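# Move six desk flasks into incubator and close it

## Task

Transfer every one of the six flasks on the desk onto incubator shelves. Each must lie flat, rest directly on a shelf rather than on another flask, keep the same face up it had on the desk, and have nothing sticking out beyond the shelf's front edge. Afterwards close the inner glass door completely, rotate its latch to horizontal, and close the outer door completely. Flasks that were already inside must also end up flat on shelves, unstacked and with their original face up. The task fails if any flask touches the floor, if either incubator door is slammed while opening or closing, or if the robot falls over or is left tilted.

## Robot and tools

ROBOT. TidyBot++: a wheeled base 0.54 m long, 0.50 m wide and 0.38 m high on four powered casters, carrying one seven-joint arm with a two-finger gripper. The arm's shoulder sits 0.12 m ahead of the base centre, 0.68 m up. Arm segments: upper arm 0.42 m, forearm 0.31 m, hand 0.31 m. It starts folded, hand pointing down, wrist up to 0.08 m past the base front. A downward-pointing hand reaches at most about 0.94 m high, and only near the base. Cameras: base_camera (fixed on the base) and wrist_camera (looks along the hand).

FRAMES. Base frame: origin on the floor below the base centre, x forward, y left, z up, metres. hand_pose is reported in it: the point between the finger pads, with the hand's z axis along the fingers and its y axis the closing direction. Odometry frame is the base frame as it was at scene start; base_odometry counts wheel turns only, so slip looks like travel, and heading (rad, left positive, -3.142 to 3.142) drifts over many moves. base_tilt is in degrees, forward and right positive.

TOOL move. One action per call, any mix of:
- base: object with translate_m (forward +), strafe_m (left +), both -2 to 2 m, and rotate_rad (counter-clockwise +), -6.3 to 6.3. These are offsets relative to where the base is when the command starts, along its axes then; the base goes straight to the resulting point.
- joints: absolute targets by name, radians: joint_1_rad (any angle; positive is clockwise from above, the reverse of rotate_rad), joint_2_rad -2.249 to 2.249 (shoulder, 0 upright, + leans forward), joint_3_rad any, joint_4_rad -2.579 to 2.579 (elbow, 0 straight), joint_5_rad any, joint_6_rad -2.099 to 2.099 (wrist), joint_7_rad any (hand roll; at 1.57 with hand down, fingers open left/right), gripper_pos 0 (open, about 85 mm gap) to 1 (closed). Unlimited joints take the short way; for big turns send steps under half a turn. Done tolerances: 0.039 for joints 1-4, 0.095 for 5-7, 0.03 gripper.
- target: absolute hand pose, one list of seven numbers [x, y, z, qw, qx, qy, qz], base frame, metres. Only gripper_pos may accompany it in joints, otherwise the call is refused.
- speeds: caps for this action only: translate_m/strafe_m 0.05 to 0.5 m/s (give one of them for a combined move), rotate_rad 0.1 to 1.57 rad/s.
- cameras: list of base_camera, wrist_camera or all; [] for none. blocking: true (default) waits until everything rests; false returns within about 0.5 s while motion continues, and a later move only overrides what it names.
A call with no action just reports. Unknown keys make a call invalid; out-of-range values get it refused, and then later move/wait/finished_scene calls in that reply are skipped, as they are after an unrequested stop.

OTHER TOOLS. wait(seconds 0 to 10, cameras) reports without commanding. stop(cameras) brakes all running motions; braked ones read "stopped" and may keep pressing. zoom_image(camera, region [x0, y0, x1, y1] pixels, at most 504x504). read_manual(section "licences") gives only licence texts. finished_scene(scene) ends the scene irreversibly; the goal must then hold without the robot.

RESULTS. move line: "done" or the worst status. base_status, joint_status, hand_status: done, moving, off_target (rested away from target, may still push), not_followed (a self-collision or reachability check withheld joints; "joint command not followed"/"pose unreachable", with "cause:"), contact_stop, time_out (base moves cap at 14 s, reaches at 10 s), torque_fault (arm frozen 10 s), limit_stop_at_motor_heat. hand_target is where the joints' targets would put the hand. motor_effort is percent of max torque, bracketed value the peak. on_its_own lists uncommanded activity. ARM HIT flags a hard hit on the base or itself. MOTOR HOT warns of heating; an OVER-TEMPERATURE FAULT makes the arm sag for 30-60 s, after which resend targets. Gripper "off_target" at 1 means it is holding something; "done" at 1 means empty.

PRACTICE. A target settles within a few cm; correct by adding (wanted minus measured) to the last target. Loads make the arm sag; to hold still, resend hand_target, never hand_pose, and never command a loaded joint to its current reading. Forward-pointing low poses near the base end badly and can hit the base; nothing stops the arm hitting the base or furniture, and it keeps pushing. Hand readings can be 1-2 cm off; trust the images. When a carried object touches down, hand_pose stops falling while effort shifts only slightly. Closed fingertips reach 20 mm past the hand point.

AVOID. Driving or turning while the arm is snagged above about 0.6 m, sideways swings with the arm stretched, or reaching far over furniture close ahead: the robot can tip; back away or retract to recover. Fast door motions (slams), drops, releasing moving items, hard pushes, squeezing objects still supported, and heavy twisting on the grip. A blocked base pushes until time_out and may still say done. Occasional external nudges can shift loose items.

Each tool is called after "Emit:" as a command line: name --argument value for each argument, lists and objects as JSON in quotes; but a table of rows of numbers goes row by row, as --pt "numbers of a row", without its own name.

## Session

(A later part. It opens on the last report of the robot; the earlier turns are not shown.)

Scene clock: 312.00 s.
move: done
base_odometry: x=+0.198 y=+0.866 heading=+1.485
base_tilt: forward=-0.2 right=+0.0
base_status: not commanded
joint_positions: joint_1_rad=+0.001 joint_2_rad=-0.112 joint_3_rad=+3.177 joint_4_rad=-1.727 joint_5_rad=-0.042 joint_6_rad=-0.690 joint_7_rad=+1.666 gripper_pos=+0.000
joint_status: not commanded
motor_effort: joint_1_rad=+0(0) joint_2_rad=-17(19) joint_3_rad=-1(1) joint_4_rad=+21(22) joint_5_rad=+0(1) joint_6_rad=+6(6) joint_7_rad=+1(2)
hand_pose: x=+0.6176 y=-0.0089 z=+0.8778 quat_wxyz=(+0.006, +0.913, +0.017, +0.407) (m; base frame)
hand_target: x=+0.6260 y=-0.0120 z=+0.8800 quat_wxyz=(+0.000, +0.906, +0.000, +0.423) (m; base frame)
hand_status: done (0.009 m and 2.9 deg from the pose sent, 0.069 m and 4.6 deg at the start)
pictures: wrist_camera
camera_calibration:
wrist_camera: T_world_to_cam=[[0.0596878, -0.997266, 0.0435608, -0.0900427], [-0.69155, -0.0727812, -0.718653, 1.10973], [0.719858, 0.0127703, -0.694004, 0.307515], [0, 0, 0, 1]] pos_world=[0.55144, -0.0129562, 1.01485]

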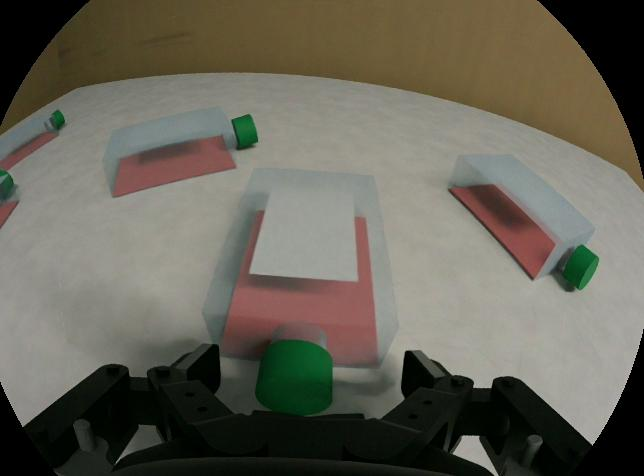

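Emit:
move --base '{"strafe_m":0.0085}' --cameras '[]'

Emit:
move --joints '{"gripper_pos":0.6}' --cameras '[]'

Emit:
move --joints '{"gripper_pos":0.85}' --cameras '["wrist_camera"]'

Scene clock: 313.60 s.
move: done
base_odometry: x=+0.190 y=+0.866 heading=+1.485
base_tilt: forward=-0.2 right=+0.0
base_status: done
joint_positions: joint_1_rad=-0.002 joint_2_rad=-0.112 joint_3_rad=+3.182 joint_4_rad=-1.727 joint_5_rad=-0.042 joint_6_rad=-0.688 joint_7_rad=+1.666 gripper_pos=+0.000
joint_status: not commanded
motor_effort: joint_1_rad=+0(2) joint_2_rad=-17(19) joint_3_rad=+0(2) joint_4_rad=+21(22) joint_5_rad=+0(1) joint_6_rad=+5(6) joint_7_rad=+0(1)
hand_pose: x=+0.6180 y=-0.0102 z=+0.8781 quat_wxyz=(+0.006, +0.913, +0.016, +0.407) (m; base frame)
hand_target: x=+0.6260 y=-0.0120 z=+0.8800 quat_wxyz=(+0.000, +0.906, +0.000, +0.423) (m; base frame)
hand_status: not commanded
pictures: none
No camera images: "cameras" was empty.

Scene clock: 314.47 s.
move: done
base_odometry: x=+0.190 y=+0.866 heading=+1.485
base_tilt: forward=-0.2 right=+0.0
base_status: not commanded
joint_positions: joint_1_rad=-0.002 joint_2_rad=-0.112 joint_3_rad=+3.182 joint_4_rad=-1.727 joint_5_rad=-0.042 joint_6_rad=-0.687 joint_7_rad=+1.666 gripper_pos=+0.600
joint_status: all done
motor_effort: joint_1_rad=+0(0) joint_2_rad=-16(18) joint_3_rad=-1(1) joint_4_rad=+21(22) joint_5_rad=+0(1) joint_6_rad=+5(6) joint_7_rad=+0(2)
hand_pose: x=+0.6181 y=-0.0102 z=+0.8783 quat_wxyz=(+0.006, +0.913, +0.016, +0.408) (m; base frame)
hand_target: x=+0.6260 y=-0.0120 z=+0.8800 quat_wxyz=(+0.000, +0.906, +0.000, +0.423) (m; base frame)
hand_status: not commanded
pictures: none
No camera images: "cameras" was empty.

Scene clock: 315.13 s.
move: off_target
base_odometry: x=+0.190 y=+0.866 heading=+1.485
base_tilt: forward=-0.2 right=+0.0
base_status: not commanded
joint_positions: joint_1_rad=-0.002 joint_2_rad=-0.112 joint_3_rad=+3.182 joint_4_rad=-1.727 joint_5_rad=-0.042 joint_6_rad=-0.685 joint_7_rad=+1.666 gripper_pos=+0.681
joint_status: gripper_pos off_target (ended at +0.681, target +0.850)
motor_effort: joint_1_rad=+0(0) joint_2_rad=-17(17) joint_3_rad=+0(1) joint_4_rad=+21(22) joint_5_rad=+0(1) joint_6_rad=+5(6) joint_7_rad=+0(1)
hand_pose: x=+0.6186 y=-0.0103 z=+0.8787 quat_wxyz=(+0.006, +0.913, +0.016, +0.409) (m; base frame)
hand_target: x=+0.6260 y=-0.0120 z=+0.8800 quat_wxyz=(+0.000, +0.906, +0.000, +0.423) (m; base frame)
hand_status: not commanded
pictures: wrist_camera
camera_calibration:
wrist_camera: T_world_to_cam=[[0.05704, -0.997428, 0.0433933, -0.0896598], [-0.688636, -0.0707764, -0.721645, 1.11185], [0.72286, 0.0112804, -0.690902, 0.30277], [0, 0, 0, 1]] pos_world=[0.551914, -0.0141518, 1.01544]

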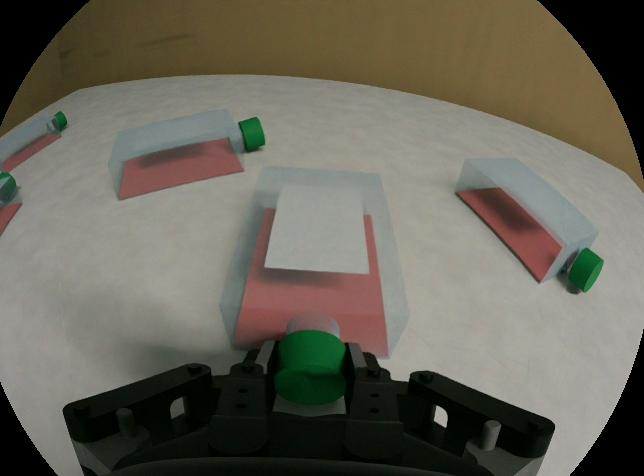

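Emit:
move --target '[0.626,-0.012,0.95,0,0.9063,0,0.4226]' --joints '{"gripper_pos":0.95}' --cameras '[]'

Emit:
move --target '[0.60,0,1.05,0,0.9063,0,0.4226]' --cameras '[]'

Emit:
move --target '[0.55,0,1.05,0,0.911,0,0.412]' --base '{"translate_m":-0.40}' --cameras '["wrist_camera"]'

Emit:
move --base '{"rotate_rad":-1.672}' --speeds '{"rotate_rad":0.8}' --cameras '[]'

Emit:
move --base '{"translate_m":0.55,"strafe_m":-1.08}' --speeds '{"translate_m":0.45}' --cameras '["wrist_camera"]'

Scene clock: 318.00 s.
move: off_target
base_odometry: x=+0.190 y=+0.866 heading=+1.485
base_tilt: forward=-0.2 right=+0.0
base_status: not commanded
joint_positions: joint_1_rad=-0.002 joint_2_rad=-0.104 joint_3_rad=+3.182 joint_4_rad=-1.547 joint_5_rad=-0.042 joint_6_rad=-0.817 joint_7_rad=+1.666 gripper_pos=+0.681
joint_status: gripper_pos off_target (ended at +0.681, target +0.950)
motor_effort: joint_1_rad=+0(0) joint_2_rad=-18(19) joint_3_rad=-1(1) joint_4_rad=+22(24) joint_5_rad=+0(1) joint_6_rad=+6(7) joint_7_rad=+0(2)
hand_pose: x=+0.6278 y=-0.0096 z=+0.9425 quat_wxyz=(+0.006, +0.904, +0.018, +0.427) (m; base frame)
hand_target: x=+0.6260 y=-0.0120 z=+0.9499 quat_wxyz=(+0.000, +0.906, +0.000, +0.423) (m; base frame)
hand_status: done (0.008 m and 2.3 deg from the pose sent, 0.072 m and 2.6 deg at the start)
pictures: none
No camera images: "cameras" was empty.

Scene clock: 319.80 s.
move: done
base_odometry: x=+0.190 y=+0.866 heading=+1.485
base_tilt: forward=-0.1 right=+0.0
base_status: not commanded
joint_positions: joint_1_rad=-0.006 joint_2_rad=-0.091 joint_3_rad=+3.180 joint_4_rad=-1.196 joint_5_rad=-0.042 joint_6_rad=-1.151 joint_7_rad=+1.645 gripper_pos=+0.681
joint_status: not commanded
motor_effort: joint_1_rad=+0(0) joint_2_rad=-16(19) joint_3_rad=+0(2) joint_4_rad=+21(23) joint_5_rad=-1(1) joint_6_rad=+5(7) joint_7_rad=+0(2)
hand_pose: x=+0.6032 y=-0.0035 z=+1.0453 quat_wxyz=(+0.000, +0.903, +0.019, +0.429) (m; base frame)
hand_target: x=+0.6000 y=+0.0000 z=+1.0500 quat_wxyz=(+0.000, +0.906, +0.000, +0.423) (m; base frame)
hand_status: done (0.007 m and 2.3 deg from the pose sent, 0.111 m and 2.3 deg at the start)
pictures: none
No camera images: "cameras" was empty.

Scene clock: 321.97 s.
move: done
base_odometry: x=+0.156 y=+0.468 heading=+1.486
base_tilt: forward=-0.2 right=+0.0
base_status: done
joint_positions: joint_1_rad=-0.006 joint_2_rad=-0.175 joint_3_rad=+3.173 joint_4_rad=-1.210 joint_5_rad=-0.042 joint_6_rad=-1.218 joint_7_rad=+1.643 gripper_pos=+0.681
joint_status: not commanded
motor_effort: joint_1_rad=+0(0) joint_2_rad=-12(22) joint_3_rad=-1(2) joint_4_rad=+20(22) joint_5_rad=+0(1) joint_6_rad=+6(7) joint_7_rad=+1(2)
hand_pose: x=+0.5580 y=+0.0003 z=+1.0609 quat_wxyz=(-0.002, +0.902, +0.022, +0.431) (m; base frame)
hand_target: x=+0.5500 y=+0.0000 z=+1.0500 quat_wxyz=(+0.000, +0.911, +0.000, +0.412) (m; base frame)
hand_status: done (0.014 m and 3.5 deg from the pose sent, 0.054 m and 3.0 deg at the start)
pictures: wrist_camera
camera_calibration:
wrist_camera: T_world_to_cam=[[0.074261, -0.996615, 0.0352722, -0.0845467], [-0.651748, -0.0752739, -0.754691, 1.21681], [0.754792, 0.0330556, -0.655131, 0.416516], [0, 0, 0, 1]] pos_world=[0.484946, -0.00643496, 1.19417]

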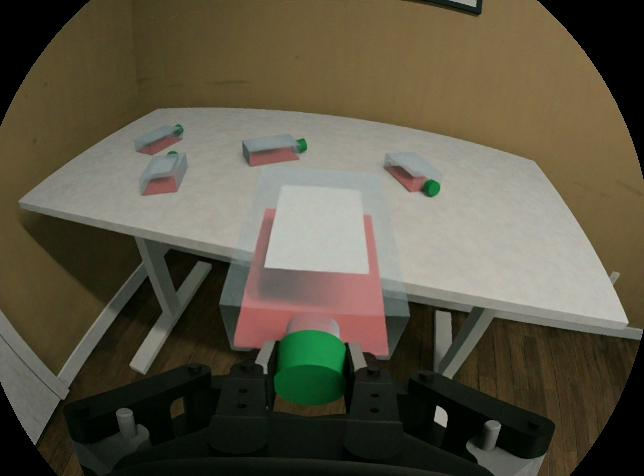

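Scene clock: 324.90 s.
move: done
base_odometry: x=+0.156 y=+0.468 heading=-0.186
base_tilt: forward=-0.2 right=+0.0
base_status: done
joint_positions: joint_1_rad=-0.009 joint_2_rad=-0.175 joint_3_rad=+3.164 joint_4_rad=-1.210 joint_5_rad=-0.042 joint_6_rad=-1.218 joint_7_rad=+1.643 gripper_pos=+0.681
joint_status: not commanded
motor_effort: joint_1_rad=+0(1) joint_2_rad=-13(15) joint_3_rad=+0(3) joint_4_rad=+20(20) joint_5_rad=+0(1) joint_6_rad=+6(7) joint_7_rad=+0(2)
hand_pose: x=+0.5579 y=+0.0062 z=+1.0609 quat_wxyz=(-0.004, +0.902, +0.028, +0.431) (m; base frame)
hand_target: x=+0.5500 y=+0.0000 z=+1.0500 quat_wxyz=(+0.000, +0.911, +0.000, +0.412) (m; base frame)
hand_status: not commanded
pictures: none
No camera images: "cameras" was empty.

Scene clock: 328.87 s.
move: done
base_odometry: x=+0.496 y=-0.695 heading=-0.187
base_tilt: forward=-0.2 right=+0.0
base_status: done
joint_positions: joint_1_rad=-0.010 joint_2_rad=-0.175 joint_3_rad=+3.163 joint_4_rad=-1.210 joint_5_rad=-0.041 joint_6_rad=-1.218 joint_7_rad=+1.643 gripper_pos=+0.681
joint_status: not commanded
motor_effort: joint_1_rad=+0(1) joint_2_rad=-13(15) joint_3_rad=+0(2) joint_4_rad=+20(21) joint_5_rad=+0(1) joint_6_rad=+6(8) joint_7_rad=+1(2)
hand_pose: x=+0.5581 y=+0.0071 z=+1.0605 quat_wxyz=(-0.004, +0.902, +0.029, +0.430) (m; base frame)
hand_target: x=+0.5500 y=+0.0000 z=+1.0500 quat_wxyz=(+0.000, +0.911, +0.000, +0.412) (m; base frame)
hand_status: not commanded
pictures: wrist_camera
camera_calibration:
wrist_camera: T_world_to_cam=[[0.0879791, -0.995404, 0.0378158, -0.0881944], [-0.65128, -0.0862055, -0.753925, 1.21608], [0.75372, 0.041701, -0.655871, 0.417333], [0, 0, 0, 1]] pos_world=[0.485212, -0.0003599, 1.19388]

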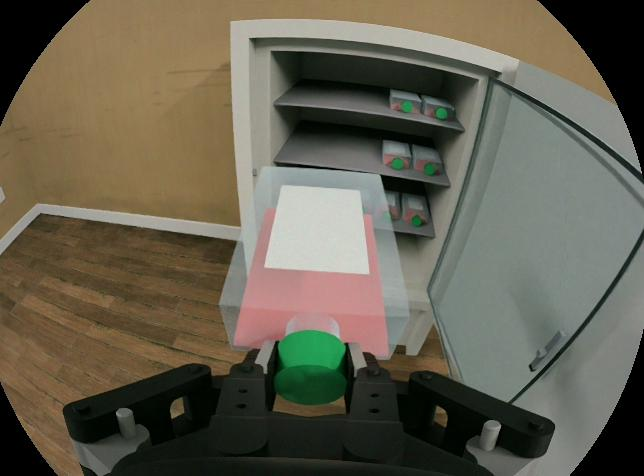

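Emit:
move --base '{"translate_m":0.424}' --speeds '{"translate_m":0.35}' --cameras '[]'

Emit:
move --target '[0.62,-0.007,0.83,0.0086,0.9035,-0.018,0.430]' --cameras '[]'

Emit:
move --target '[0.63,-0.006,0.70,0.0086,0.9035,-0.018,0.430]' --cameras '["wrist_camera"]'

Scene clock: 331.43 s.
move: done
base_odometry: x=+0.913 y=-0.774 heading=-0.187
base_tilt: forward=-0.2 right=+0.0
base_status: done
joint_positions: joint_1_rad=-0.010 joint_2_rad=-0.168 joint_3_rad=+3.163 joint_4_rad=-1.210 joint_5_rad=-0.041 joint_6_rad=-1.219 joint_7_rad=+1.643 gripper_pos=+0.681
joint_status: not commanded
motor_effort: joint_1_rad=+0(0) joint_2_rad=-14(16) joint_3_rad=-1(1) joint_4_rad=+20(21) joint_5_rad=+0(1) joint_6_rad=+7(8) joint_7_rad=+1(2)
hand_pose: x=+0.5603 y=+0.0071 z=+1.0575 quat_wxyz=(-0.004, +0.904, +0.029, +0.427) (m; base frame)
hand_target: x=+0.5500 y=+0.0000 z=+1.0500 quat_wxyz=(+0.000, +0.911, +0.000, +0.412) (m; base frame)
hand_status: not commanded
pictures: none
No camera images: "cameras" was empty.

Scene clock: 333.77 s.
move: done
base_odometry: x=+0.913 y=-0.774 heading=-0.187
base_tilt: forward=-0.1 right=+0.0
base_status: not commanded
joint_positions: joint_1_rad=+0.001 joint_2_rad=-0.114 joint_3_rad=+3.140 joint_4_rad=-1.901 joint_5_rad=+0.014 joint_6_rad=-0.507 joint_7_rad=+1.550 gripper_pos=+0.681
joint_status: not commanded
motor_effort: joint_1_rad=+0(1) joint_2_rad=-17(19) joint_3_rad=-1(2) joint_4_rad=+22(23) joint_5_rad=+0(1) joint_6_rad=+5(7) joint_7_rad=+0(2)
hand_pose: x=+0.6115 y=-0.0004 z=+0.8263 quat_wxyz=(+0.001, +0.912, -0.005, +0.411) (m; base frame)
hand_target: x=+0.6200 y=-0.0070 z=+0.8300 quat_wxyz=(+0.009, +0.903, -0.018, +0.430) (m; base frame)
hand_status: done (0.011 m and 2.9 deg from the pose sent, 0.236 m and 5.6 deg at the start)
pictures: none
No camera images: "cameras" was empty.

Scene clock: 335.63 s.
move: done
base_odometry: x=+0.913 y=-0.774 heading=-0.187
base_tilt: forward=-0.1 right=+0.0
base_status: not commanded
joint_positions: joint_1_rad=-0.348 joint_2_rad=+0.065 joint_3_rad=+3.503 joint_4_rad=-2.201 joint_5_rad=-0.069 joint_6_rad=-0.032 joint_7_rad=+1.592 gripper_pos=+0.681
joint_status: not commanded
motor_effort: joint_1_rad=+0(0) joint_2_rad=-19(21) joint_3_rad=-1(1) joint_4_rad=+18(22) joint_5_rad=+0(1) joint_6_rad=+7(7) joint_7_rad=+0(2)
hand_pose: x=+0.6243 y=-0.0030 z=+0.6953 quat_wxyz=(+0.002, +0.911, -0.022, +0.412) (m; base frame)
hand_target: x=+0.6300 y=-0.0060 z=+0.7000 quat_wxyz=(+0.009, +0.903, -0.018, +0.430) (m; base frame)
hand_status: done (0.008 m and 2.4 deg from the pose sent, 0.128 m and 2.9 deg at the start)
pictures: wrist_camera
camera_calibration:
wrist_camera: T_world_to_cam=[[-0.00812854, -0.999952, 0.00544862, -0.0078165], [-0.686096, 0.00161311, -0.727509, 0.986567], [0.727466, -0.00965186, -0.686076, 0.165531], [0, 0, 0, 1]] pos_world=[0.556398, -0.00780988, 0.831347]

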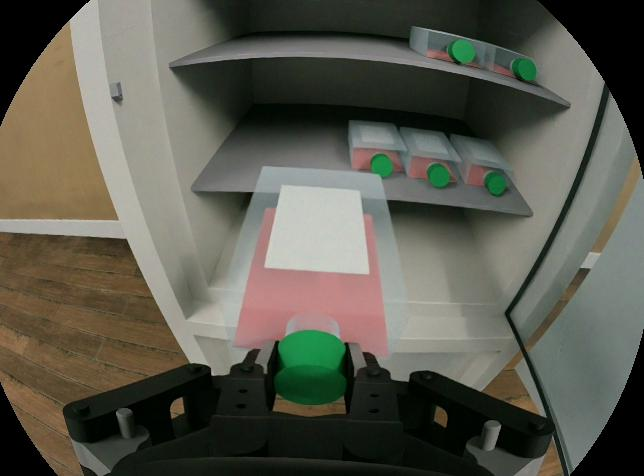

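Emit:
move --target '[0.635,-0.006,0.66,0.0086,0.9035,-0.018,0.430]' --base '{"translate_m":0.2,"strafe_m":-0.011}' --speeds '{"translate_m":0.25}' --cameras '[]'

Emit:
move --target '[0.64,-0.006,0.637,0.0086,0.9035,-0.018,0.430]' --base '{"translate_m":0.085}' --speeds '{"translate_m":0.15}' --cameras '["wrist_camera"]'

Scene clock: 337.77 s.
move: done
base_odometry: x=+1.108 y=-0.822 heading=-0.187
base_tilt: forward=-0.2 right=+0.0
base_status: done
joint_positions: joint_1_rad=-0.112 joint_2_rad=+0.172 joint_3_rad=+3.261 joint_4_rad=-2.254 joint_5_rad=-0.069 joint_6_rad=+0.129 joint_7_rad=+1.592 gripper_pos=+0.681
joint_status: not commanded
motor_effort: joint_1_rad=+0(1) joint_2_rad=-22(24) joint_3_rad=-1(1) joint_4_rad=+16(19) joint_5_rad=+0(1) joint_6_rad=+6(7) joint_7_rad=+1(2)
hand_pose: x=+0.6315 y=-0.0043 z=+0.6527 quat_wxyz=(+0.005, +0.912, -0.021, +0.410) (m; base frame)
hand_target: x=+0.6350 y=-0.0060 z=+0.6600 quat_wxyz=(+0.009, +0.903, -0.018, +0.430) (m; base frame)
hand_status: done (0.008 m and 2.5 deg from the pose sent, 0.037 m and 2.4 deg at the start)
pictures: none
No camera images: "cameras" was empty.

Scene clock: 339.00 s.
move: done
base_odometry: x=+1.191 y=-0.838 heading=-0.187
base_tilt: forward=-0.2 right=+0.0
base_status: done
joint_positions: joint_1_rad=-0.083 joint_2_rad=+0.239 joint_3_rad=+3.229 joint_4_rad=-2.278 joint_5_rad=-0.069 joint_6_rad=+0.223 joint_7_rad=+1.592 gripper_pos=+0.681
joint_status: not commanded
motor_effort: joint_1_rad=+0(1) joint_2_rad=-24(25) joint_3_rad=+0(1) joint_4_rad=+15(17) joint_5_rad=+0(1) joint_6_rad=+6(7) joint_7_rad=+2(2)
hand_pose: x=+0.6367 y=-0.0054 z=+0.6300 quat_wxyz=(+0.007, +0.911, -0.021, +0.412) (m; base frame)
hand_target: x=+0.6400 y=-0.0060 z=+0.6370 quat_wxyz=(+0.009, +0.903, -0.018, +0.430) (m; base frame)
hand_status: done (0.008 m and 2.3 deg from the pose sent, 0.018 m and 2.5 deg at the start)
pictures: wrist_camera
camera_calibration:
wrist_camera: T_world_to_cam=[[-0.00998839, -0.999821, 0.0160621, -0.0152935], [-0.685757, -0.00484152, -0.727815, 0.947582], [0.727762, -0.0182844, -0.685586, 0.111121], [0, 0, 0, 1]] pos_world=[0.568788, -0.0086712, 0.766093]

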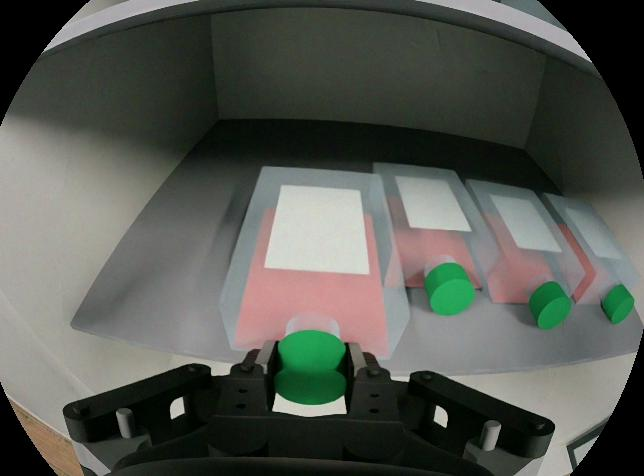

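Emit:
move --target '[0.648,-0.006,0.615,0.0086,0.9035,-0.018,0.430]' --base '{"translate_m":0.015}' --speeds '{"translate_m":0.1}' --cameras '["wrist_camera"]'

Emit:
move --target '[0.65,-0.006,0.600,0.0086,0.9035,-0.018,0.430]' --cameras '["wrist_camera"]'

Scene clock: 340.40 s.
move: done
base_odometry: x=+1.206 y=-0.841 heading=-0.187
base_tilt: forward=-0.2 right=+0.0
base_status: done
joint_positions: joint_1_rad=-0.070 joint_2_rad=+0.313 joint_3_rad=+3.216 joint_4_rad=-2.288 joint_5_rad=-0.069 joint_6_rad=+0.303 joint_7_rad=+1.592 gripper_pos=+0.681
joint_status: not commanded
motor_effort: joint_1_rad=+0(1) joint_2_rad=-25(27) joint_3_rad=-1(1) joint_4_rad=+14(16) joint_5_rad=+0(1) joint_6_rad=+6(7) joint_7_rad=+0(2)
hand_pose: x=+0.6434 y=-0.0071 z=+0.6058 quat_wxyz=(+0.011, +0.912, -0.020, +0.410) (m; base frame)
hand_target: x=+0.6480 y=-0.0060 z=+0.6150 quat_wxyz=(+0.009, +0.903, -0.018, +0.430) (m; base frame)
hand_status: done (0.010 m and 2.5 deg from the pose sent, 0.019 m and 2.3 deg at the start)
pictures: wrist_camera
camera_calibration:
wrist_camera: T_world_to_cam=[[-0.0116674, -0.999674, 0.022707, -0.0193734], [-0.689216, -0.00841273, -0.724507, 0.9348], [0.724462, -0.0241031, -0.688893, 0.0936659], [0, 0, 0, 1]] pos_world=[0.576195, -0.0092452, 0.742235]

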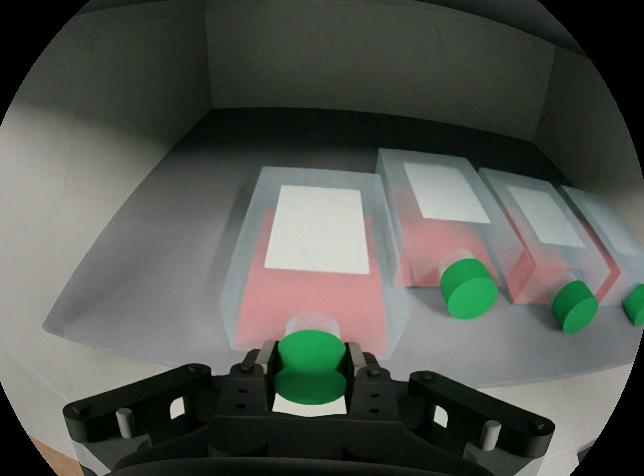

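Scene clock: 341.13 s.
move: done
base_odometry: x=+1.206 y=-0.841 heading=-0.187
base_tilt: forward=-0.2 right=+0.0
base_status: not commanded
joint_positions: joint_1_rad=-0.063 joint_2_rad=+0.344 joint_3_rad=+3.209 joint_4_rad=-2.294 joint_5_rad=-0.069 joint_6_rad=+0.366 joint_7_rad=+1.592 gripper_pos=+0.681
joint_status: not commanded
motor_effort: joint_1_rad=+0(0) joint_2_rad=-25(26) joint_3_rad=-1(1) joint_4_rad=+13(14) joint_5_rad=+0(1) joint_6_rad=+6(6) joint_7_rad=+1(2)
hand_pose: x=+0.6512 y=-0.0079 z=+0.6022 quat_wxyz=(+0.012, +0.906, -0.020, +0.422) (m; base frame)
hand_target: x=+0.6500 y=-0.0060 z=+0.6000 quat_wxyz=(+0.009, +0.903, -0.018, +0.430) (m; base frame)
hand_status: done (0.003 m and 1.1 deg from the pose sent, 0.009 m and 2.5 deg at the start)
pictures: wrist_camera
camera_calibration:
wrist_camera: T_world_to_cam=[[-0.0128264, -0.99958, 0.0259686, -0.0212181], [-0.669732, -0.0106966, -0.742526, 0.935626], [0.742492, -0.0269159, -0.669314, 0.0620056], [0, 0, 0, 1]] pos_world=[0.580308, -0.00953229, 0.736778]

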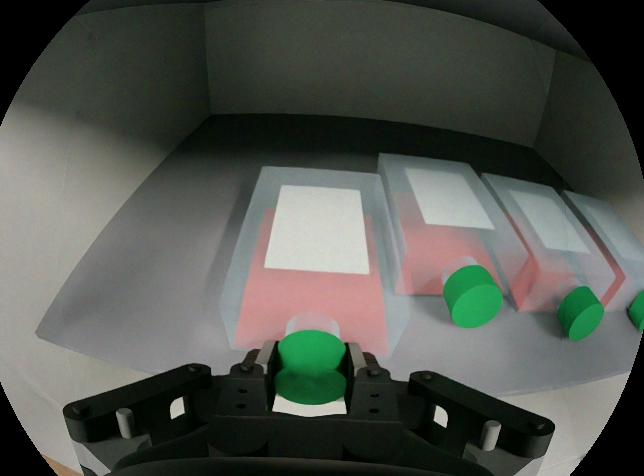

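Emit:
move --joints '{"gripper_pos":0.6}' --cameras '[]'

Emit:
move --base '{"translate_m":-0.2}' --speeds '{"translate_m":0.25}' --cameras '[]'

Emit:
move --target '[0.68,0.006,0.620,0,0.766,0,0.643]' --joints '{"gripper_pos":1}' --cameras '["wrist_camera"]'

Emit:
move --base '{"translate_m":0.12}' --speeds '{"translate_m":0.2}' --cameras '[]'

Emit:
move --base '{"translate_m":0.065}' --speeds '{"translate_m":0.08}' --cameras '["wrist_camera"]'

Emit:
move --base '{"translate_m":-0.7}' --cameras '["wrist_camera"]'

Scene clock: 342.33 s.
move: done
base_odometry: x=+1.206 y=-0.841 heading=-0.187
base_tilt: forward=-0.2 right=+0.0
base_status: not commanded
joint_positions: joint_1_rad=-0.063 joint_2_rad=+0.344 joint_3_rad=+3.209 joint_4_rad=-2.294 joint_5_rad=-0.069 joint_6_rad=+0.366 joint_7_rad=+1.592 gripper_pos=+0.600
joint_status: all done
motor_effort: joint_1_rad=+0(0) joint_2_rad=-24(25) joint_3_rad=+0(1) joint_4_rad=+13(13) joint_5_rad=+0(1) joint_6_rad=+6(6) joint_7_rad=+1(1)
hand_pose: x=+0.6511 y=-0.0079 z=+0.6020 quat_wxyz=(+0.012, +0.906, -0.020, +0.422) (m; base frame)
hand_target: x=+0.6500 y=-0.0060 z=+0.6000 quat_wxyz=(+0.009, +0.903, -0.018, +0.430) (m; base frame)
hand_status: not commanded
pictures: none
No camera images: "cameras" was empty.

Scene clock: 344.03 s.
move: done
base_odometry: x=+1.010 y=-0.804 heading=-0.187
base_tilt: forward=-0.2 right=+0.0
base_status: done
joint_positions: joint_1_rad=-0.061 joint_2_rad=+0.351 joint_3_rad=+3.206 joint_4_rad=-2.301 joint_5_rad=-0.069 joint_6_rad=+0.368 joint_7_rad=+1.592 gripper_pos=+0.600
joint_status: not commanded
motor_effort: joint_1_rad=+0(2) joint_2_rad=-25(28) joint_3_rad=+0(1) joint_4_rad=+12(14) joint_5_rad=+0(1) joint_6_rad=+6(6) joint_7_rad=+1(2)
hand_pose: x=+0.6472 y=-0.0083 z=+0.5955 quat_wxyz=(+0.013, +0.909, -0.020, +0.416) (m; base frame)
hand_target: x=+0.6500 y=-0.0060 z=+0.6000 quat_wxyz=(+0.009, +0.903, -0.018, +0.430) (m; base frame)
hand_status: not commanded
pictures: none
No camera images: "cameras" was empty.

Scene clock: 346.10 s.
move: done
base_odometry: x=+1.010 y=-0.804 heading=-0.187
base_tilt: forward=-0.2 right=+0.0
base_status: not commanded
joint_positions: joint_1_rad=-0.047 joint_2_rad=+0.754 joint_3_rad=+3.176 joint_4_rad=-2.468 joint_5_rad=-0.069 joint_6_rad=+1.454 joint_7_rad=+1.592 gripper_pos=+0.999
joint_status: all done
motor_effort: joint_1_rad=+0(0) joint_2_rad=-29(30) joint_3_rad=-1(2) joint_4_rad=+4(13) joint_5_rad=+0(1) joint_6_rad=+7(8) joint_7_rad=+1(2)
hand_pose: x=+0.6870 y=-0.0091 z=+0.6145 quat_wxyz=(+0.033, +0.773, -0.001, +0.634) (m; base frame)
hand_target: x=+0.6800 y=+0.0060 z=+0.6200 quat_wxyz=(+0.000, +0.766, +0.000, +0.643) (m; base frame)
hand_status: done (0.018 m and 4.0 deg from the pose sent, 0.043 m and 31.0 deg at the start)
pictures: wrist_camera
camera_calibration:
wrist_camera: T_world_to_cam=[[-0.0232239, -0.996234, 0.083537, -0.0505367], [-0.230041, -0.0759921, -0.970209, 0.805988], [0.972904, -0.0417489, -0.22741, -0.386358], [0, 0, 0, 1]] pos_world=[0.560126, -0.00522764, 0.698337]

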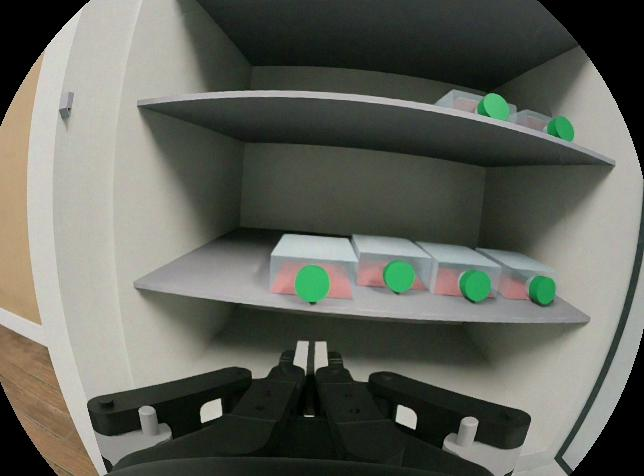

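Scene clock: 347.47 s.
move: done
base_odometry: x=+1.128 y=-0.827 heading=-0.187
base_tilt: forward=-0.2 right=+0.0
base_status: done
joint_positions: joint_1_rad=-0.044 joint_2_rad=+0.756 joint_3_rad=+3.175 joint_4_rad=-2.475 joint_5_rad=-0.069 joint_6_rad=+1.458 joint_7_rad=+1.592 gripper_pos=+0.999
joint_status: not commanded
motor_effort: joint_1_rad=+0(1) joint_2_rad=-29(31) joint_3_rad=-2(2) joint_4_rad=+4(5) joint_5_rad=+0(1) joint_6_rad=+7(8) joint_7_rad=+2(2)
hand_pose: x=+0.6846 y=-0.0100 z=+0.6130 quat_wxyz=(+0.033, +0.774, -0.001, +0.632) (m; base frame)
hand_target: x=+0.6800 y=+0.0060 z=+0.6200 quat_wxyz=(+0.000, +0.766, +0.000, +0.643) (m; base frame)
hand_status: not commanded
pictures: none
No camera images: "cameras" was empty.

Scene clock: 348.83 s.
move: done
base_odometry: x=+1.192 y=-0.839 heading=-0.187
base_tilt: forward=-0.1 right=+0.0
base_status: done
joint_positions: joint_1_rad=-0.044 joint_2_rad=+0.757 joint_3_rad=+3.175 joint_4_rad=-2.477 joint_5_rad=-0.069 joint_6_rad=+1.459 joint_7_rad=+1.592 gripper_pos=+0.999
joint_status: not commanded
motor_effort: joint_1_rad=+0(1) joint_2_rad=-29(30) joint_3_rad=-1(2) joint_4_rad=+4(5) joint_5_rad=+0(1) joint_6_rad=+7(8) joint_7_rad=+1(2)
hand_pose: x=+0.6839 y=-0.0101 z=+0.6123 quat_wxyz=(+0.033, +0.775, -0.001, +0.632) (m; base frame)
hand_target: x=+0.6800 y=+0.0060 z=+0.6200 quat_wxyz=(+0.000, +0.766, +0.000, +0.643) (m; base frame)
hand_status: not commanded
pictures: wrist_camera
camera_calibration:
wrist_camera: T_world_to_cam=[[-0.0244372, -0.996219, 0.0833671, -0.0504802], [-0.235932, -0.0752893, -0.968849, 0.80631], [0.971462, -0.0433449, -0.2332, -0.379251], [0, 0, 0, 1]] pos_world=[0.557429, -0.00602137, 0.69696]

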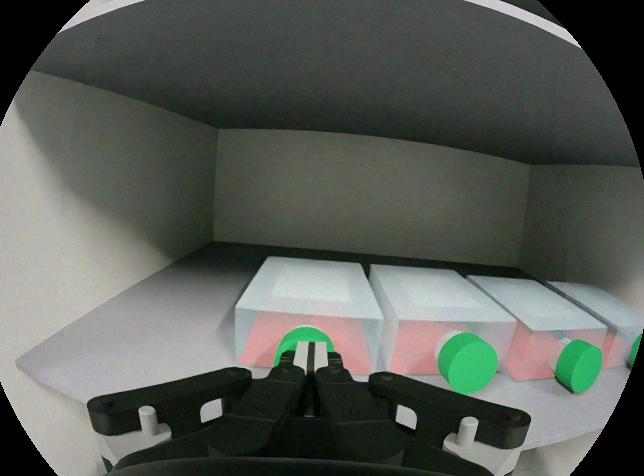

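Scene clock: 351.73 s.
move: done
base_odometry: x=+0.504 y=-0.709 heading=-0.187
base_tilt: forward=-0.2 right=+0.0
base_status: done
joint_positions: joint_1_rad=-0.042 joint_2_rad=+0.759 joint_3_rad=+3.173 joint_4_rad=-2.479 joint_5_rad=-0.068 joint_6_rad=+1.461 joint_7_rad=+1.592 gripper_pos=+0.999
joint_status: not commanded
motor_effort: joint_1_rad=+0(2) joint_2_rad=-29(31) joint_3_rad=-1(2) joint_4_rad=+4(5) joint_5_rad=+0(1) joint_6_rad=+8(8) joint_7_rad=+1(2)
hand_pose: x=+0.6830 y=-0.0105 z=+0.6110 quat_wxyz=(+0.033, +0.775, -0.002, +0.631) (m; base frame)
hand_target: x=+0.6800 y=+0.0060 z=+0.6200 quat_wxyz=(+0.000, +0.766, +0.000, +0.643) (m; base frame)
hand_status: not commanded
pictures: wrist_camera
camera_calibration:
wrist_camera: T_world_to_cam=[[-0.0245456, -0.99629, 0.0824802, -0.0501336], [-0.2385, -0.0742868, -0.968297, 0.806229], [0.970832, -0.0434389, -0.235792, -0.376766], [0, 0, 0, 1]] pos_world=[0.556832, -0.00642175, 0.695966]

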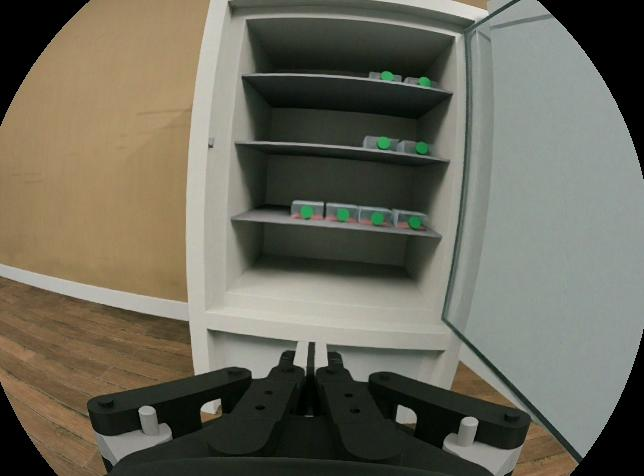

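Emit:
move --base '{"rotate_rad":1.673}' --target '[0.57,0,1.03,0,0.9063,0,0.4226]' --joints '{"gripper_pos":0}' --cameras '[]'

Emit:
move --base '{"translate_m":1.488,"strafe_m":0.311}' --cameras '[]'

Emit:
move --target '[0.60,-0.15,0.98,-0.242,0.873,0.113,0.407]' --cameras '["wrist_camera"]'

Scene clock: 356.03 s.
move: done
base_odometry: x=+0.504 y=-0.709 heading=+1.486
base_tilt: forward=-0.2 right=+0.0
base_status: done
joint_positions: joint_1_rad=-0.027 joint_2_rad=-0.172 joint_3_rad=+3.155 joint_4_rad=-1.332 joint_5_rad=-0.054 joint_6_rad=-1.091 joint_7_rad=+1.592 gripper_pos=+0.000
joint_status: all done
motor_effort: joint_1_rad=+0(4) joint_2_rad=-13(33) joint_3_rad=-1(3) joint_4_rad=+20(22) joint_5_rad=+0(1) joint_6_rad=+6(8) joint_7_rad=+1(2)
hand_pose: x=+0.5770 y=+0.0220 z=+1.0268 quat_wxyz=(-0.026, +0.902, +0.015, +0.431) (m; base frame)
hand_target: x=+0.5700 y=+0.0000 z=+1.0300 quat_wxyz=(+0.000, +0.906, +0.000, +0.423) (m; base frame)
hand_status: done (0.023 m and 3.6 deg from the pose sent, 0.434 m and 28.5 deg at the start)
pictures: none
No camera images: "cameras" was empty.

Scene clock: 360.43 s.
move: done
base_odometry: x=+0.320 y=+0.801 heading=+1.486
base_tilt: forward=-0.2 right=+0.0
base_status: done
joint_positions: joint_1_rad=-0.027 joint_2_rad=-0.168 joint_3_rad=+3.155 joint_4_rad=-1.332 joint_5_rad=-0.053 joint_6_rad=-1.095 joint_7_rad=+1.592 gripper_pos=+0.000
joint_status: not commanded
motor_effort: joint_1_rad=+0(1) joint_2_rad=-13(16) joint_3_rad=+0(2) joint_4_rad=+20(21) joint_5_rad=+0(1) joint_6_rad=+6(7) joint_7_rad=+1(2)
hand_pose: x=+0.5773 y=+0.0218 z=+1.0239 quat_wxyz=(-0.026, +0.904, +0.015, +0.427) (m; base frame)
hand_target: x=+0.5700 y=+0.0000 z=+1.0300 quat_wxyz=(+0.000, +0.906, +0.000, +0.423) (m; base frame)
hand_status: not commanded
pictures: none
No camera images: "cameras" was empty.

Scene clock: 362.93 s.
move: done
base_odometry: x=+0.320 y=+0.801 heading=+1.486
base_tilt: forward=-0.2 right=+0.0
base_status: not commanded
joint_positions: joint_1_rad=+0.801 joint_2_rad=+0.249 joint_3_rad=+3.177 joint_4_rad=-1.146 joint_5_rad=-0.935 joint_6_rad=-1.592 joint_7_rad=+2.466 gripper_pos=+0.000
joint_status: not commanded
motor_effort: joint_1_rad=+0(1) joint_2_rad=-25(27) joint_3_rad=-2(3) joint_4_rad=+18(20) joint_5_rad=-7(7) joint_6_rad=+1(7) joint_7_rad=+1(2)
hand_pose: x=+0.6020 y=-0.1556 z=+0.9592 quat_wxyz=(-0.236, +0.890, +0.071, +0.383) (m; base frame)
hand_target: x=+0.6000 y=-0.1500 z=+0.9800 quat_wxyz=(-0.242, +0.873, +0.113, +0.407) (m; base frame)
hand_status: done (0.022 m and 5.9 deg from the pose sent, 0.179 m and 27.6 deg at the start)
pictures: wrist_camera
camera_calibration:
wrist_camera: T_world_to_cam=[[0.340476, -0.874119, -0.346399, -0.0147512], [-0.706134, 0.00554707, -0.708056, 1.15759], [0.620847, 0.48568, -0.615357, 0.434741], [0, 0, 0, 1]] pos_world=[0.552528, -0.230461, 1.08205]

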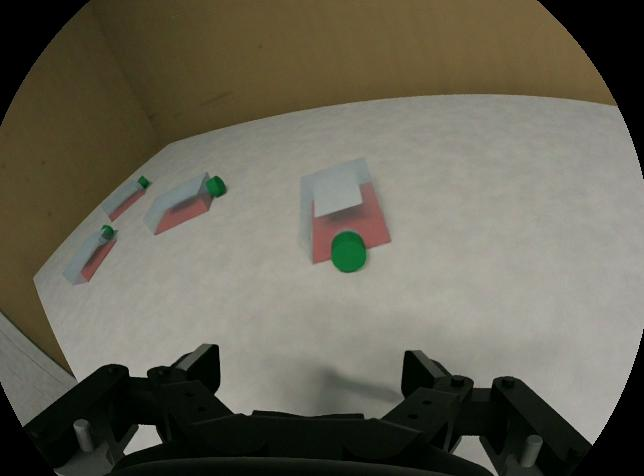

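Emit:
move --target '[0.60,-0.11,0.96,-0.084,0.888,0.180,0.414]' --base '{"translate_m":0.13}' --cameras '["wrist_camera"]'

Scene clock: 365.10 s.
move: done
base_odometry: x=+0.331 y=+0.930 heading=+1.487
base_tilt: forward=-0.2 right=+0.0
base_status: done
joint_positions: joint_1_rad=+0.405 joint_2_rad=+0.059 joint_3_rad=+3.419 joint_4_rad=-1.320 joint_5_rad=-0.835 joint_6_rad=-1.387 joint_7_rad=+2.601 gripper_pos=+0.000
joint_status: not commanded
motor_effort: joint_1_rad=+0(2) joint_2_rad=-21(27) joint_3_rad=+0(3) joint_4_rad=+19(19) joint_5_rad=-6(8) joint_6_rad=+2(2) joint_7_rad=+1(2)
hand_pose: x=+0.6007 y=-0.0908 z=+0.9682 quat_wxyz=(-0.131, +0.887, +0.159, +0.413) (m; base frame)
hand_target: x=+0.6000 y=-0.1100 z=+0.9600 quat_wxyz=(-0.084, +0.888, +0.180, +0.414) (m; base frame)
hand_status: done (0.021 m and 5.9 deg from the pose sent, 0.046 m and 21.8 deg at the start)
pictures: wrist_camera
camera_calibration:
wrist_camera: T_world_to_cam=[[0.421876, -0.903138, -0.07976, -0.264199], [-0.615223, -0.220542, -0.756876, 1.13483], [0.665973, 0.368378, -0.648673, 0.404159], [0, 0, 0, 1]] pos_world=[0.540473, -0.137214, 1.10002]

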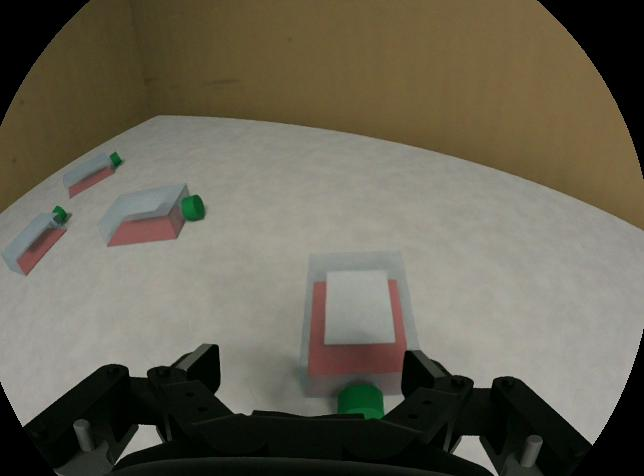

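Emit:
move --target '[0.62,-0.125,0.905,-0.084,0.888,0.180,0.414]' --cameras '["wrist_camera"]'

Scene clock: 366.30 s.
move: done
base_odometry: x=+0.331 y=+0.930 heading=+1.487
base_tilt: forward=-0.2 right=+0.0
base_status: not commanded
joint_positions: joint_1_rad=+0.457 joint_2_rad=+0.095 joint_3_rad=+3.377 joint_4_rad=-1.447 joint_5_rad=-0.835 joint_6_rad=-1.268 joint_7_rad=+2.731 gripper_pos=+0.000
joint_status: not commanded
motor_effort: joint_1_rad=+0(0) joint_2_rad=-23(24) joint_3_rad=-1(2) joint_4_rad=+19(20) joint_5_rad=-6(7) joint_6_rad=+1(2) joint_7_rad=+1(2)
hand_pose: x=+0.6138 y=-0.1150 z=+0.9093 quat_wxyz=(-0.114, +0.893, +0.159, +0.405) (m; base frame)
hand_target: x=+0.6200 y=-0.1250 z=+0.9050 quat_wxyz=(-0.084, +0.888, +0.180, +0.414) (m; base frame)
hand_status: done (0.012 m and 4.3 deg from the pose sent, 0.074 m and 5.9 deg at the start)
pictures: wrist_camera
camera_calibration:
wrist_camera: T_world_to_cam=[[0.40712, -0.911768, -0.0541541, -0.311607], [-0.630082, -0.237429, -0.739341, 1.08421], [0.661249, 0.335122, -0.67115, 0.385593], [0, 0, 0, 1]] pos_world=[0.555032, -0.15591, 1.04352]

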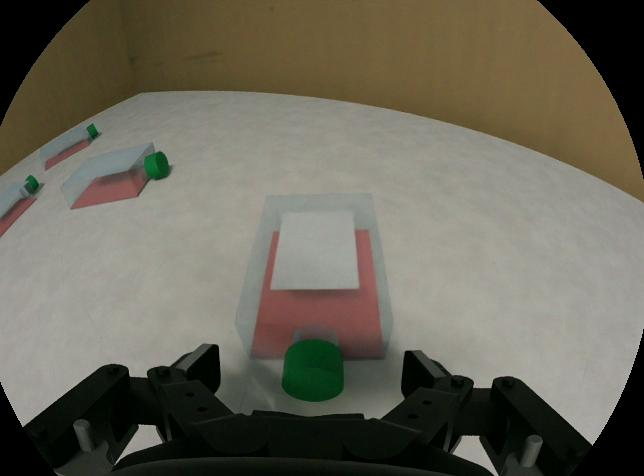

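Emit:
move --target '[0.64,-0.119,0.871,-0.084,0.888,0.180,0.414]' --cameras '["wrist_camera"]'

Scene clock: 367.67 s.
move: done
base_odometry: x=+0.331 y=+0.930 heading=+1.487
base_tilt: forward=-0.2 right=+0.0
base_status: not commanded
joint_positions: joint_1_rad=+0.475 joint_2_rad=+0.124 joint_3_rad=+3.304 joint_4_rad=-1.516 joint_5_rad=-0.835 joint_6_rad=-1.159 joint_7_rad=+2.780 gripper_pos=+0.000
joint_status: not commanded
motor_effort: joint_1_rad=+0(1) joint_2_rad=-22(25) joint_3_rad=-1(2) joint_4_rad=+18(20) joint_5_rad=-5(6) joint_6_rad=+1(1) joint_7_rad=+1(2)
hand_pose: x=+0.6323 y=-0.1100 z=+0.8743 quat_wxyz=(-0.107, +0.895, +0.164, +0.402) (m; base frame)
hand_target: x=+0.6400 y=-0.1190 z=+0.8710 quat_wxyz=(-0.084, +0.888, +0.180, +0.414) (m; base frame)
hand_status: done (0.012 m and 3.5 deg from the pose sent, 0.047 m and 4.3 deg at the start)
pictures: wrist_camera
camera_calibration:
wrist_camera: T_world_to_cam=[[0.411227, -0.910689, -0.0392128, -0.331965], [-0.631093, -0.253405, -0.733149, 1.06464], [0.657734, 0.326238, -0.678937, 0.356279], [0, 0, 0, 1]] pos_world=[0.574066, -0.148762, 1.00942]

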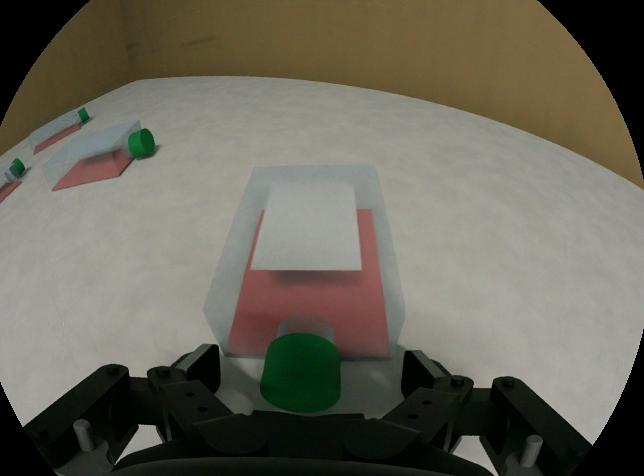

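Emit:
move --base '{"strafe_m":0.005}' --joints '{"gripper_pos":0.6}' --cameras '[]'

Emit:
move --joints '{"gripper_pos":0.85}' --cameras '["wrist_camera"]'

Scene clock: 368.70 s.
move: done
base_odometry: x=+0.326 y=+0.931 heading=+1.486
base_tilt: forward=-0.1 right=+0.0
base_status: done
joint_positions: joint_1_rad=+0.483 joint_2_rad=+0.116 joint_3_rad=+3.304 joint_4_rad=-1.516 joint_5_rad=-0.835 joint_6_rad=-1.137 joint_7_rad=+2.782 gripper_pos=+0.600
joint_status: all done
motor_effort: joint_1_rad=-1(3) joint_2_rad=-19(22) joint_3_rad=-2(3) joint_4_rad=+14(18) joint_5_rad=-3(5) joint_6_rad=-2(3) joint_7_rad=+0(1)
hand_pose: x=+0.6339 y=-0.1189 z=+0.8802 quat_wxyz=(-0.094, +0.893, +0.158, +0.410) (m; base frame)
hand_target: x=+0.6400 y=-0.1190 z=+0.8710 quat_wxyz=(-0.084, +0.888, +0.180, +0.414) (m; base frame)
hand_status: not commanded
pictures: none
No camera images: "cameras" was empty.

Scene clock: 369.37 s.
move: off_target
base_odometry: x=+0.326 y=+0.931 heading=+1.486
base_tilt: forward=-0.2 right=+0.0
base_status: not commanded
joint_positions: joint_1_rad=+0.483 joint_2_rad=+0.115 joint_3_rad=+3.304 joint_4_rad=-1.516 joint_5_rad=-0.835 joint_6_rad=-1.136 joint_7_rad=+2.782 gripper_pos=+0.681
joint_status: gripper_pos off_target (ended at +0.681, target +0.850)
motor_effort: joint_1_rad=-1(2) joint_2_rad=-19(19) joint_3_rad=-2(3) joint_4_rad=+15(15) joint_5_rad=-3(3) joint_6_rad=+0(2) joint_7_rad=+0(2)
hand_pose: x=+0.6340 y=-0.1191 z=+0.8807 quat_wxyz=(-0.093, +0.893, +0.158, +0.411) (m; base frame)
hand_target: x=+0.6400 y=-0.1190 z=+0.8710 quat_wxyz=(-0.084, +0.888, +0.180, +0.414) (m; base frame)
hand_status: not commanded
pictures: wrist_camera
camera_calibration:
wrist_camera: T_world_to_cam=[[0.389973, -0.920693, -0.0156782, -0.349202], [-0.62136, -0.250544, -0.742388, 1.07033], [0.679583, 0.299253, -0.669787, 0.337364], [0, 0, 0, 1]] pos_world=[0.571975, -0.154298, 1.01509]

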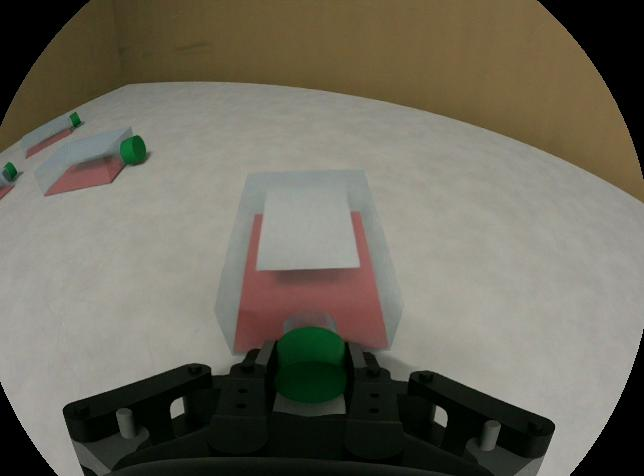

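Emit:
move --target '[0.61,-0.119,0.98,-0.084,0.888,0.180,0.414]' --joints '{"gripper_pos":0.95}' --cameras '[]'

Emit:
move --target '[0.58,0,1.05,0,0.9063,0,0.4226]' --cameras '[]'

Emit:
move --target '[0.55,0,1.05,0,0.911,0,0.412]' --base '{"translate_m":-0.45}' --cameras '["wrist_camera"]'

Scene clock: 371.07 s.
move: off_target
base_odometry: x=+0.326 y=+0.931 heading=+1.486
base_tilt: forward=-0.2 right=+0.0
base_status: not commanded
joint_positions: joint_1_rad=+0.483 joint_2_rad=+0.105 joint_3_rad=+3.351 joint_4_rad=-1.260 joint_5_rad=-0.830 joint_6_rad=-1.344 joint_7_rad=+2.702 gripper_pos=+0.681
joint_status: gripper_pos off_target (ended at +0.681, target +0.950)
motor_effort: joint_1_rad=+0(1) joint_2_rad=-24(28) joint_3_rad=-1(2) joint_4_rad=+19(22) joint_5_rad=-6(7) joint_6_rad=+2(3) joint_7_rad=+2(2)
hand_pose: x=+0.6241 y=-0.1173 z=+0.9747 quat_wxyz=(-0.085, +0.877, +0.194, +0.432) (m; base frame)
hand_target: x=+0.6100 y=-0.1190 z=+0.9800 quat_wxyz=(-0.084, +0.888, +0.180, +0.414) (m; base frame)
hand_status: done (0.015 m and 3.0 deg from the pose sent, 0.102 m and 2.8 deg at the start)
pictures: none
No camera images: "cameras" was empty.

Scene clock: 373.20 s.
move: done
base_odometry: x=+0.326 y=+0.931 heading=+1.486
base_tilt: forward=-0.2 right=+0.0
base_status: not commanded
joint_positions: joint_1_rad=-0.006 joint_2_rad=-0.113 joint_3_rad=+3.175 joint_4_rad=-1.233 joint_5_rad=-0.057 joint_6_rad=-1.256 joint_7_rad=+1.646 gripper_pos=+0.681
joint_status: not commanded
motor_effort: joint_1_rad=+0(1) joint_2_rad=-15(25) joint_3_rad=+0(2) joint_4_rad=+20(20) joint_5_rad=+0(7) joint_6_rad=+6(6) joint_7_rad=+1(2)
hand_pose: x=+0.5706 y=+0.0048 z=+1.0131 quat_wxyz=(-0.011, +0.927, +0.023, +0.374) (m; base frame)
hand_target: x=+0.5800 y=+0.0000 z=+1.0500 quat_wxyz=(+0.000, +0.906, +0.000, +0.423) (m; base frame)
hand_status: done (0.038 m and 6.7 deg from the pose sent, 0.146 m and 24.6 deg at the start)
pictures: none
No camera images: "cameras" was empty.

Scene clock: 375.50 s.
move: done
base_odometry: x=+0.288 y=+0.482 heading=+1.486
base_tilt: forward=-0.2 right=+0.0
base_status: done
joint_positions: joint_1_rad=-0.006 joint_2_rad=-0.175 joint_3_rad=+3.172 joint_4_rad=-1.233 joint_5_rad=-0.053 joint_6_rad=-1.257 joint_7_rad=+1.643 gripper_pos=+0.681
joint_status: not commanded
motor_effort: joint_1_rad=+0(1) joint_2_rad=-13(20) joint_3_rad=-1(2) joint_4_rad=+20(21) joint_5_rad=-1(1) joint_6_rad=+6(7) joint_7_rad=+1(2)
hand_pose: x=+0.5493 y=+0.0047 z=+1.0399 quat_wxyz=(-0.009, +0.915, +0.024, +0.402) (m; base frame)
hand_target: x=+0.5500 y=+0.0000 z=+1.0500 quat_wxyz=(+0.000, +0.911, +0.000, +0.412) (m; base frame)
hand_status: done (0.011 m and 3.2 deg from the pose sent, 0.043 m and 5.5 deg at the start)
pictures: wrist_camera
camera_calibration:
wrist_camera: T_world_to_cam=[[0.0847146, -0.99618, 0.0211923, -0.0698919], [-0.696877, -0.0744369, -0.713318, 1.17746], [0.71217, 0.04566, -0.70052, 0.479769], [0, 0, 0, 1]] pos_world=[0.484787, -0.00388479, 1.17747]

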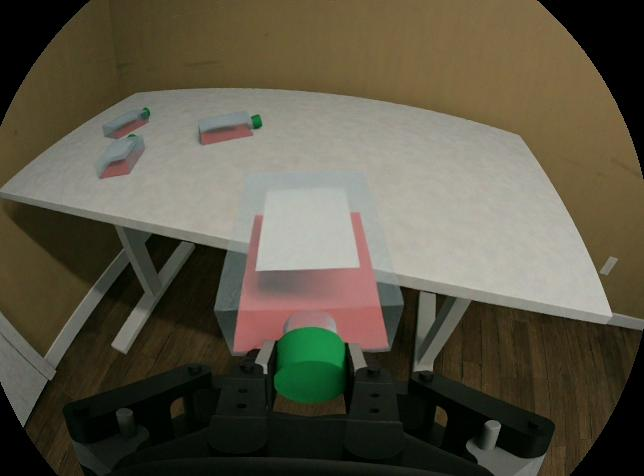

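Emit:
move --base '{"rotate_rad":-1.673}' --speeds '{"rotate_rad":0.8}' --cameras '[]'

Emit:
move --base '{"translate_m":0.45,"strafe_m":-1.028}' --speeds '{"translate_m":0.45}' --cameras '[]'

Emit:
move --base '{"translate_m":0.4}' --speeds '{"translate_m":0.35}' --cameras '[]'

Emit:
move --target '[0.62,-0.007,0.83,0.0086,0.9035,-0.018,0.430]' --cameras '[]'

Emit:
move --target '[0.63,-0.006,0.70,0.0086,0.9035,-0.018,0.430]' --cameras '["wrist_camera"]'

Scene clock: 378.80 s.
move: done
base_odometry: x=+0.288 y=+0.482 heading=-0.187
base_tilt: forward=-0.2 right=+0.0
base_status: done
joint_positions: joint_1_rad=-0.009 joint_2_rad=-0.175 joint_3_rad=+3.164 joint_4_rad=-1.233 joint_5_rad=-0.046 joint_6_rad=-1.257 joint_7_rad=+1.643 gripper_pos=+0.681
joint_status: not commanded
motor_effort: joint_1_rad=+0(1) joint_2_rad=-12(14) joint_3_rad=-1(2) joint_4_rad=+20(20) joint_5_rad=+0(1) joint_6_rad=+6(7) joint_7_rad=+1(2)
hand_pose: x=+0.5492 y=+0.0078 z=+1.0398 quat_wxyz=(-0.007, +0.915, +0.029, +0.402) (m; base frame)
hand_target: x=+0.5500 y=+0.0000 z=+1.0500 quat_wxyz=(+0.000, +0.911, +0.000, +0.412) (m; base frame)
hand_status: not commanded
pictures: none
No camera images: "cameras" was empty.

Scene clock: 382.57 s.
move: done
base_odometry: x=+0.539 y=-0.612 heading=-0.188
base_tilt: forward=-0.2 right=+0.0
base_status: done
joint_positions: joint_1_rad=-0.010 joint_2_rad=-0.174 joint_3_rad=+3.163 joint_4_rad=-1.233 joint_5_rad=-0.045 joint_6_rad=-1.257 joint_7_rad=+1.643 gripper_pos=+0.681
joint_status: not commanded
motor_effort: joint_1_rad=+0(1) joint_2_rad=-13(15) joint_3_rad=-1(3) joint_4_rad=+20(20) joint_5_rad=+0(1) joint_6_rad=+5(7) joint_7_rad=+1(2)
hand_pose: x=+0.5492 y=+0.0085 z=+1.0397 quat_wxyz=(-0.007, +0.915, +0.029, +0.402) (m; base frame)
hand_target: x=+0.5500 y=+0.0000 z=+1.0500 quat_wxyz=(+0.000, +0.911, +0.000, +0.412) (m; base frame)
hand_status: not commanded
pictures: none
No camera images: "cameras" was empty.

Scene clock: 384.80 s.
move: done
base_odometry: x=+0.932 y=-0.686 heading=-0.188
base_tilt: forward=-0.2 right=+0.0
base_status: done
joint_positions: joint_1_rad=-0.010 joint_2_rad=-0.169 joint_3_rad=+3.163 joint_4_rad=-1.233 joint_5_rad=-0.045 joint_6_rad=-1.257 joint_7_rad=+1.643 gripper_pos=+0.681
joint_status: not commanded
motor_effort: joint_1_rad=+0(1) joint_2_rad=-13(17) joint_3_rad=+0(2) joint_4_rad=+20(21) joint_5_rad=+0(1) joint_6_rad=+6(7) joint_7_rad=+0(2)
hand_pose: x=+0.5513 y=+0.0085 z=+1.0372 quat_wxyz=(-0.007, +0.916, +0.029, +0.399) (m; base frame)
hand_target: x=+0.5500 y=+0.0000 z=+1.0500 quat_wxyz=(+0.000, +0.911, +0.000, +0.412) (m; base frame)
hand_status: not commanded
pictures: none
No camera images: "cameras" was empty.

Scene clock: 387.13 s.
move: done
base_odometry: x=+0.932 y=-0.686 heading=-0.188
base_tilt: forward=-0.1 right=+0.0
base_status: not commanded
joint_positions: joint_1_rad=+0.001 joint_2_rad=-0.115 joint_3_rad=+3.140 joint_4_rad=-1.901 joint_5_rad=+0.014 joint_6_rad=-0.506 joint_7_rad=+1.550 gripper_pos=+0.681
joint_status: not commanded
motor_effort: joint_1_rad=+0(0) joint_2_rad=-17(19) joint_3_rad=-1(2) joint_4_rad=+22(23) joint_5_rad=+0(1) joint_6_rad=+5(7) joint_7_rad=+0(2)
hand_pose: x=+0.6116 y=-0.0005 z=+0.8271 quat_wxyz=(+0.001, +0.911, -0.005, +0.412) (m; base frame)
hand_target: x=+0.6200 y=-0.0070 z=+0.8300 quat_wxyz=(+0.009, +0.903, -0.018, +0.430) (m; base frame)
hand_status: done (0.011 m and 2.8 deg from the pose sent, 0.219 m and 6.9 deg at the start)
pictures: none
No camera images: "cameras" was empty.

Scene clock: 389.00 s.
move: done
base_odometry: x=+0.932 y=-0.686 heading=-0.188
base_tilt: forward=-0.2 right=+0.0
base_status: not commanded
joint_positions: joint_1_rad=-0.348 joint_2_rad=+0.064 joint_3_rad=+3.503 joint_4_rad=-2.201 joint_5_rad=-0.068 joint_6_rad=-0.031 joint_7_rad=+1.592 gripper_pos=+0.681
joint_status: not commanded
motor_effort: joint_1_rad=+0(0) joint_2_rad=-20(21) joint_3_rad=+0(1) joint_4_rad=+18(22) joint_5_rad=+0(1) joint_6_rad=+6(7) joint_7_rad=+1(2)
hand_pose: x=+0.6247 y=-0.0031 z=+0.6960 quat_wxyz=(+0.002, +0.911, -0.022, +0.412) (m; base frame)
hand_target: x=+0.6300 y=-0.0060 z=+0.7000 quat_wxyz=(+0.009, +0.903, -0.018, +0.430) (m; base frame)
hand_status: done (0.007 m and 2.4 deg from the pose sent, 0.129 m and 2.8 deg at the start)
pictures: wrist_camera
camera_calibration:
wrist_camera: T_world_to_cam=[[-0.00813829, -0.999952, 0.00543423, -0.00780076], [-0.684808, 0.0016132, -0.728722, 0.987426], [0.728678, -0.00965196, -0.684788, 0.164052], [0, 0, 0, 1]] pos_world=[0.556592, -0.00780988, 0.831942]

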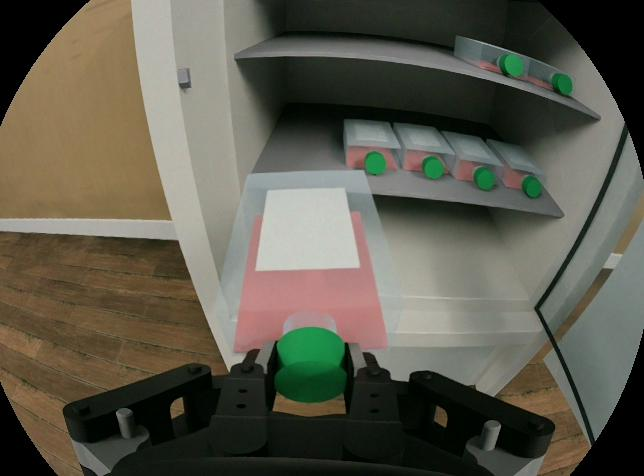

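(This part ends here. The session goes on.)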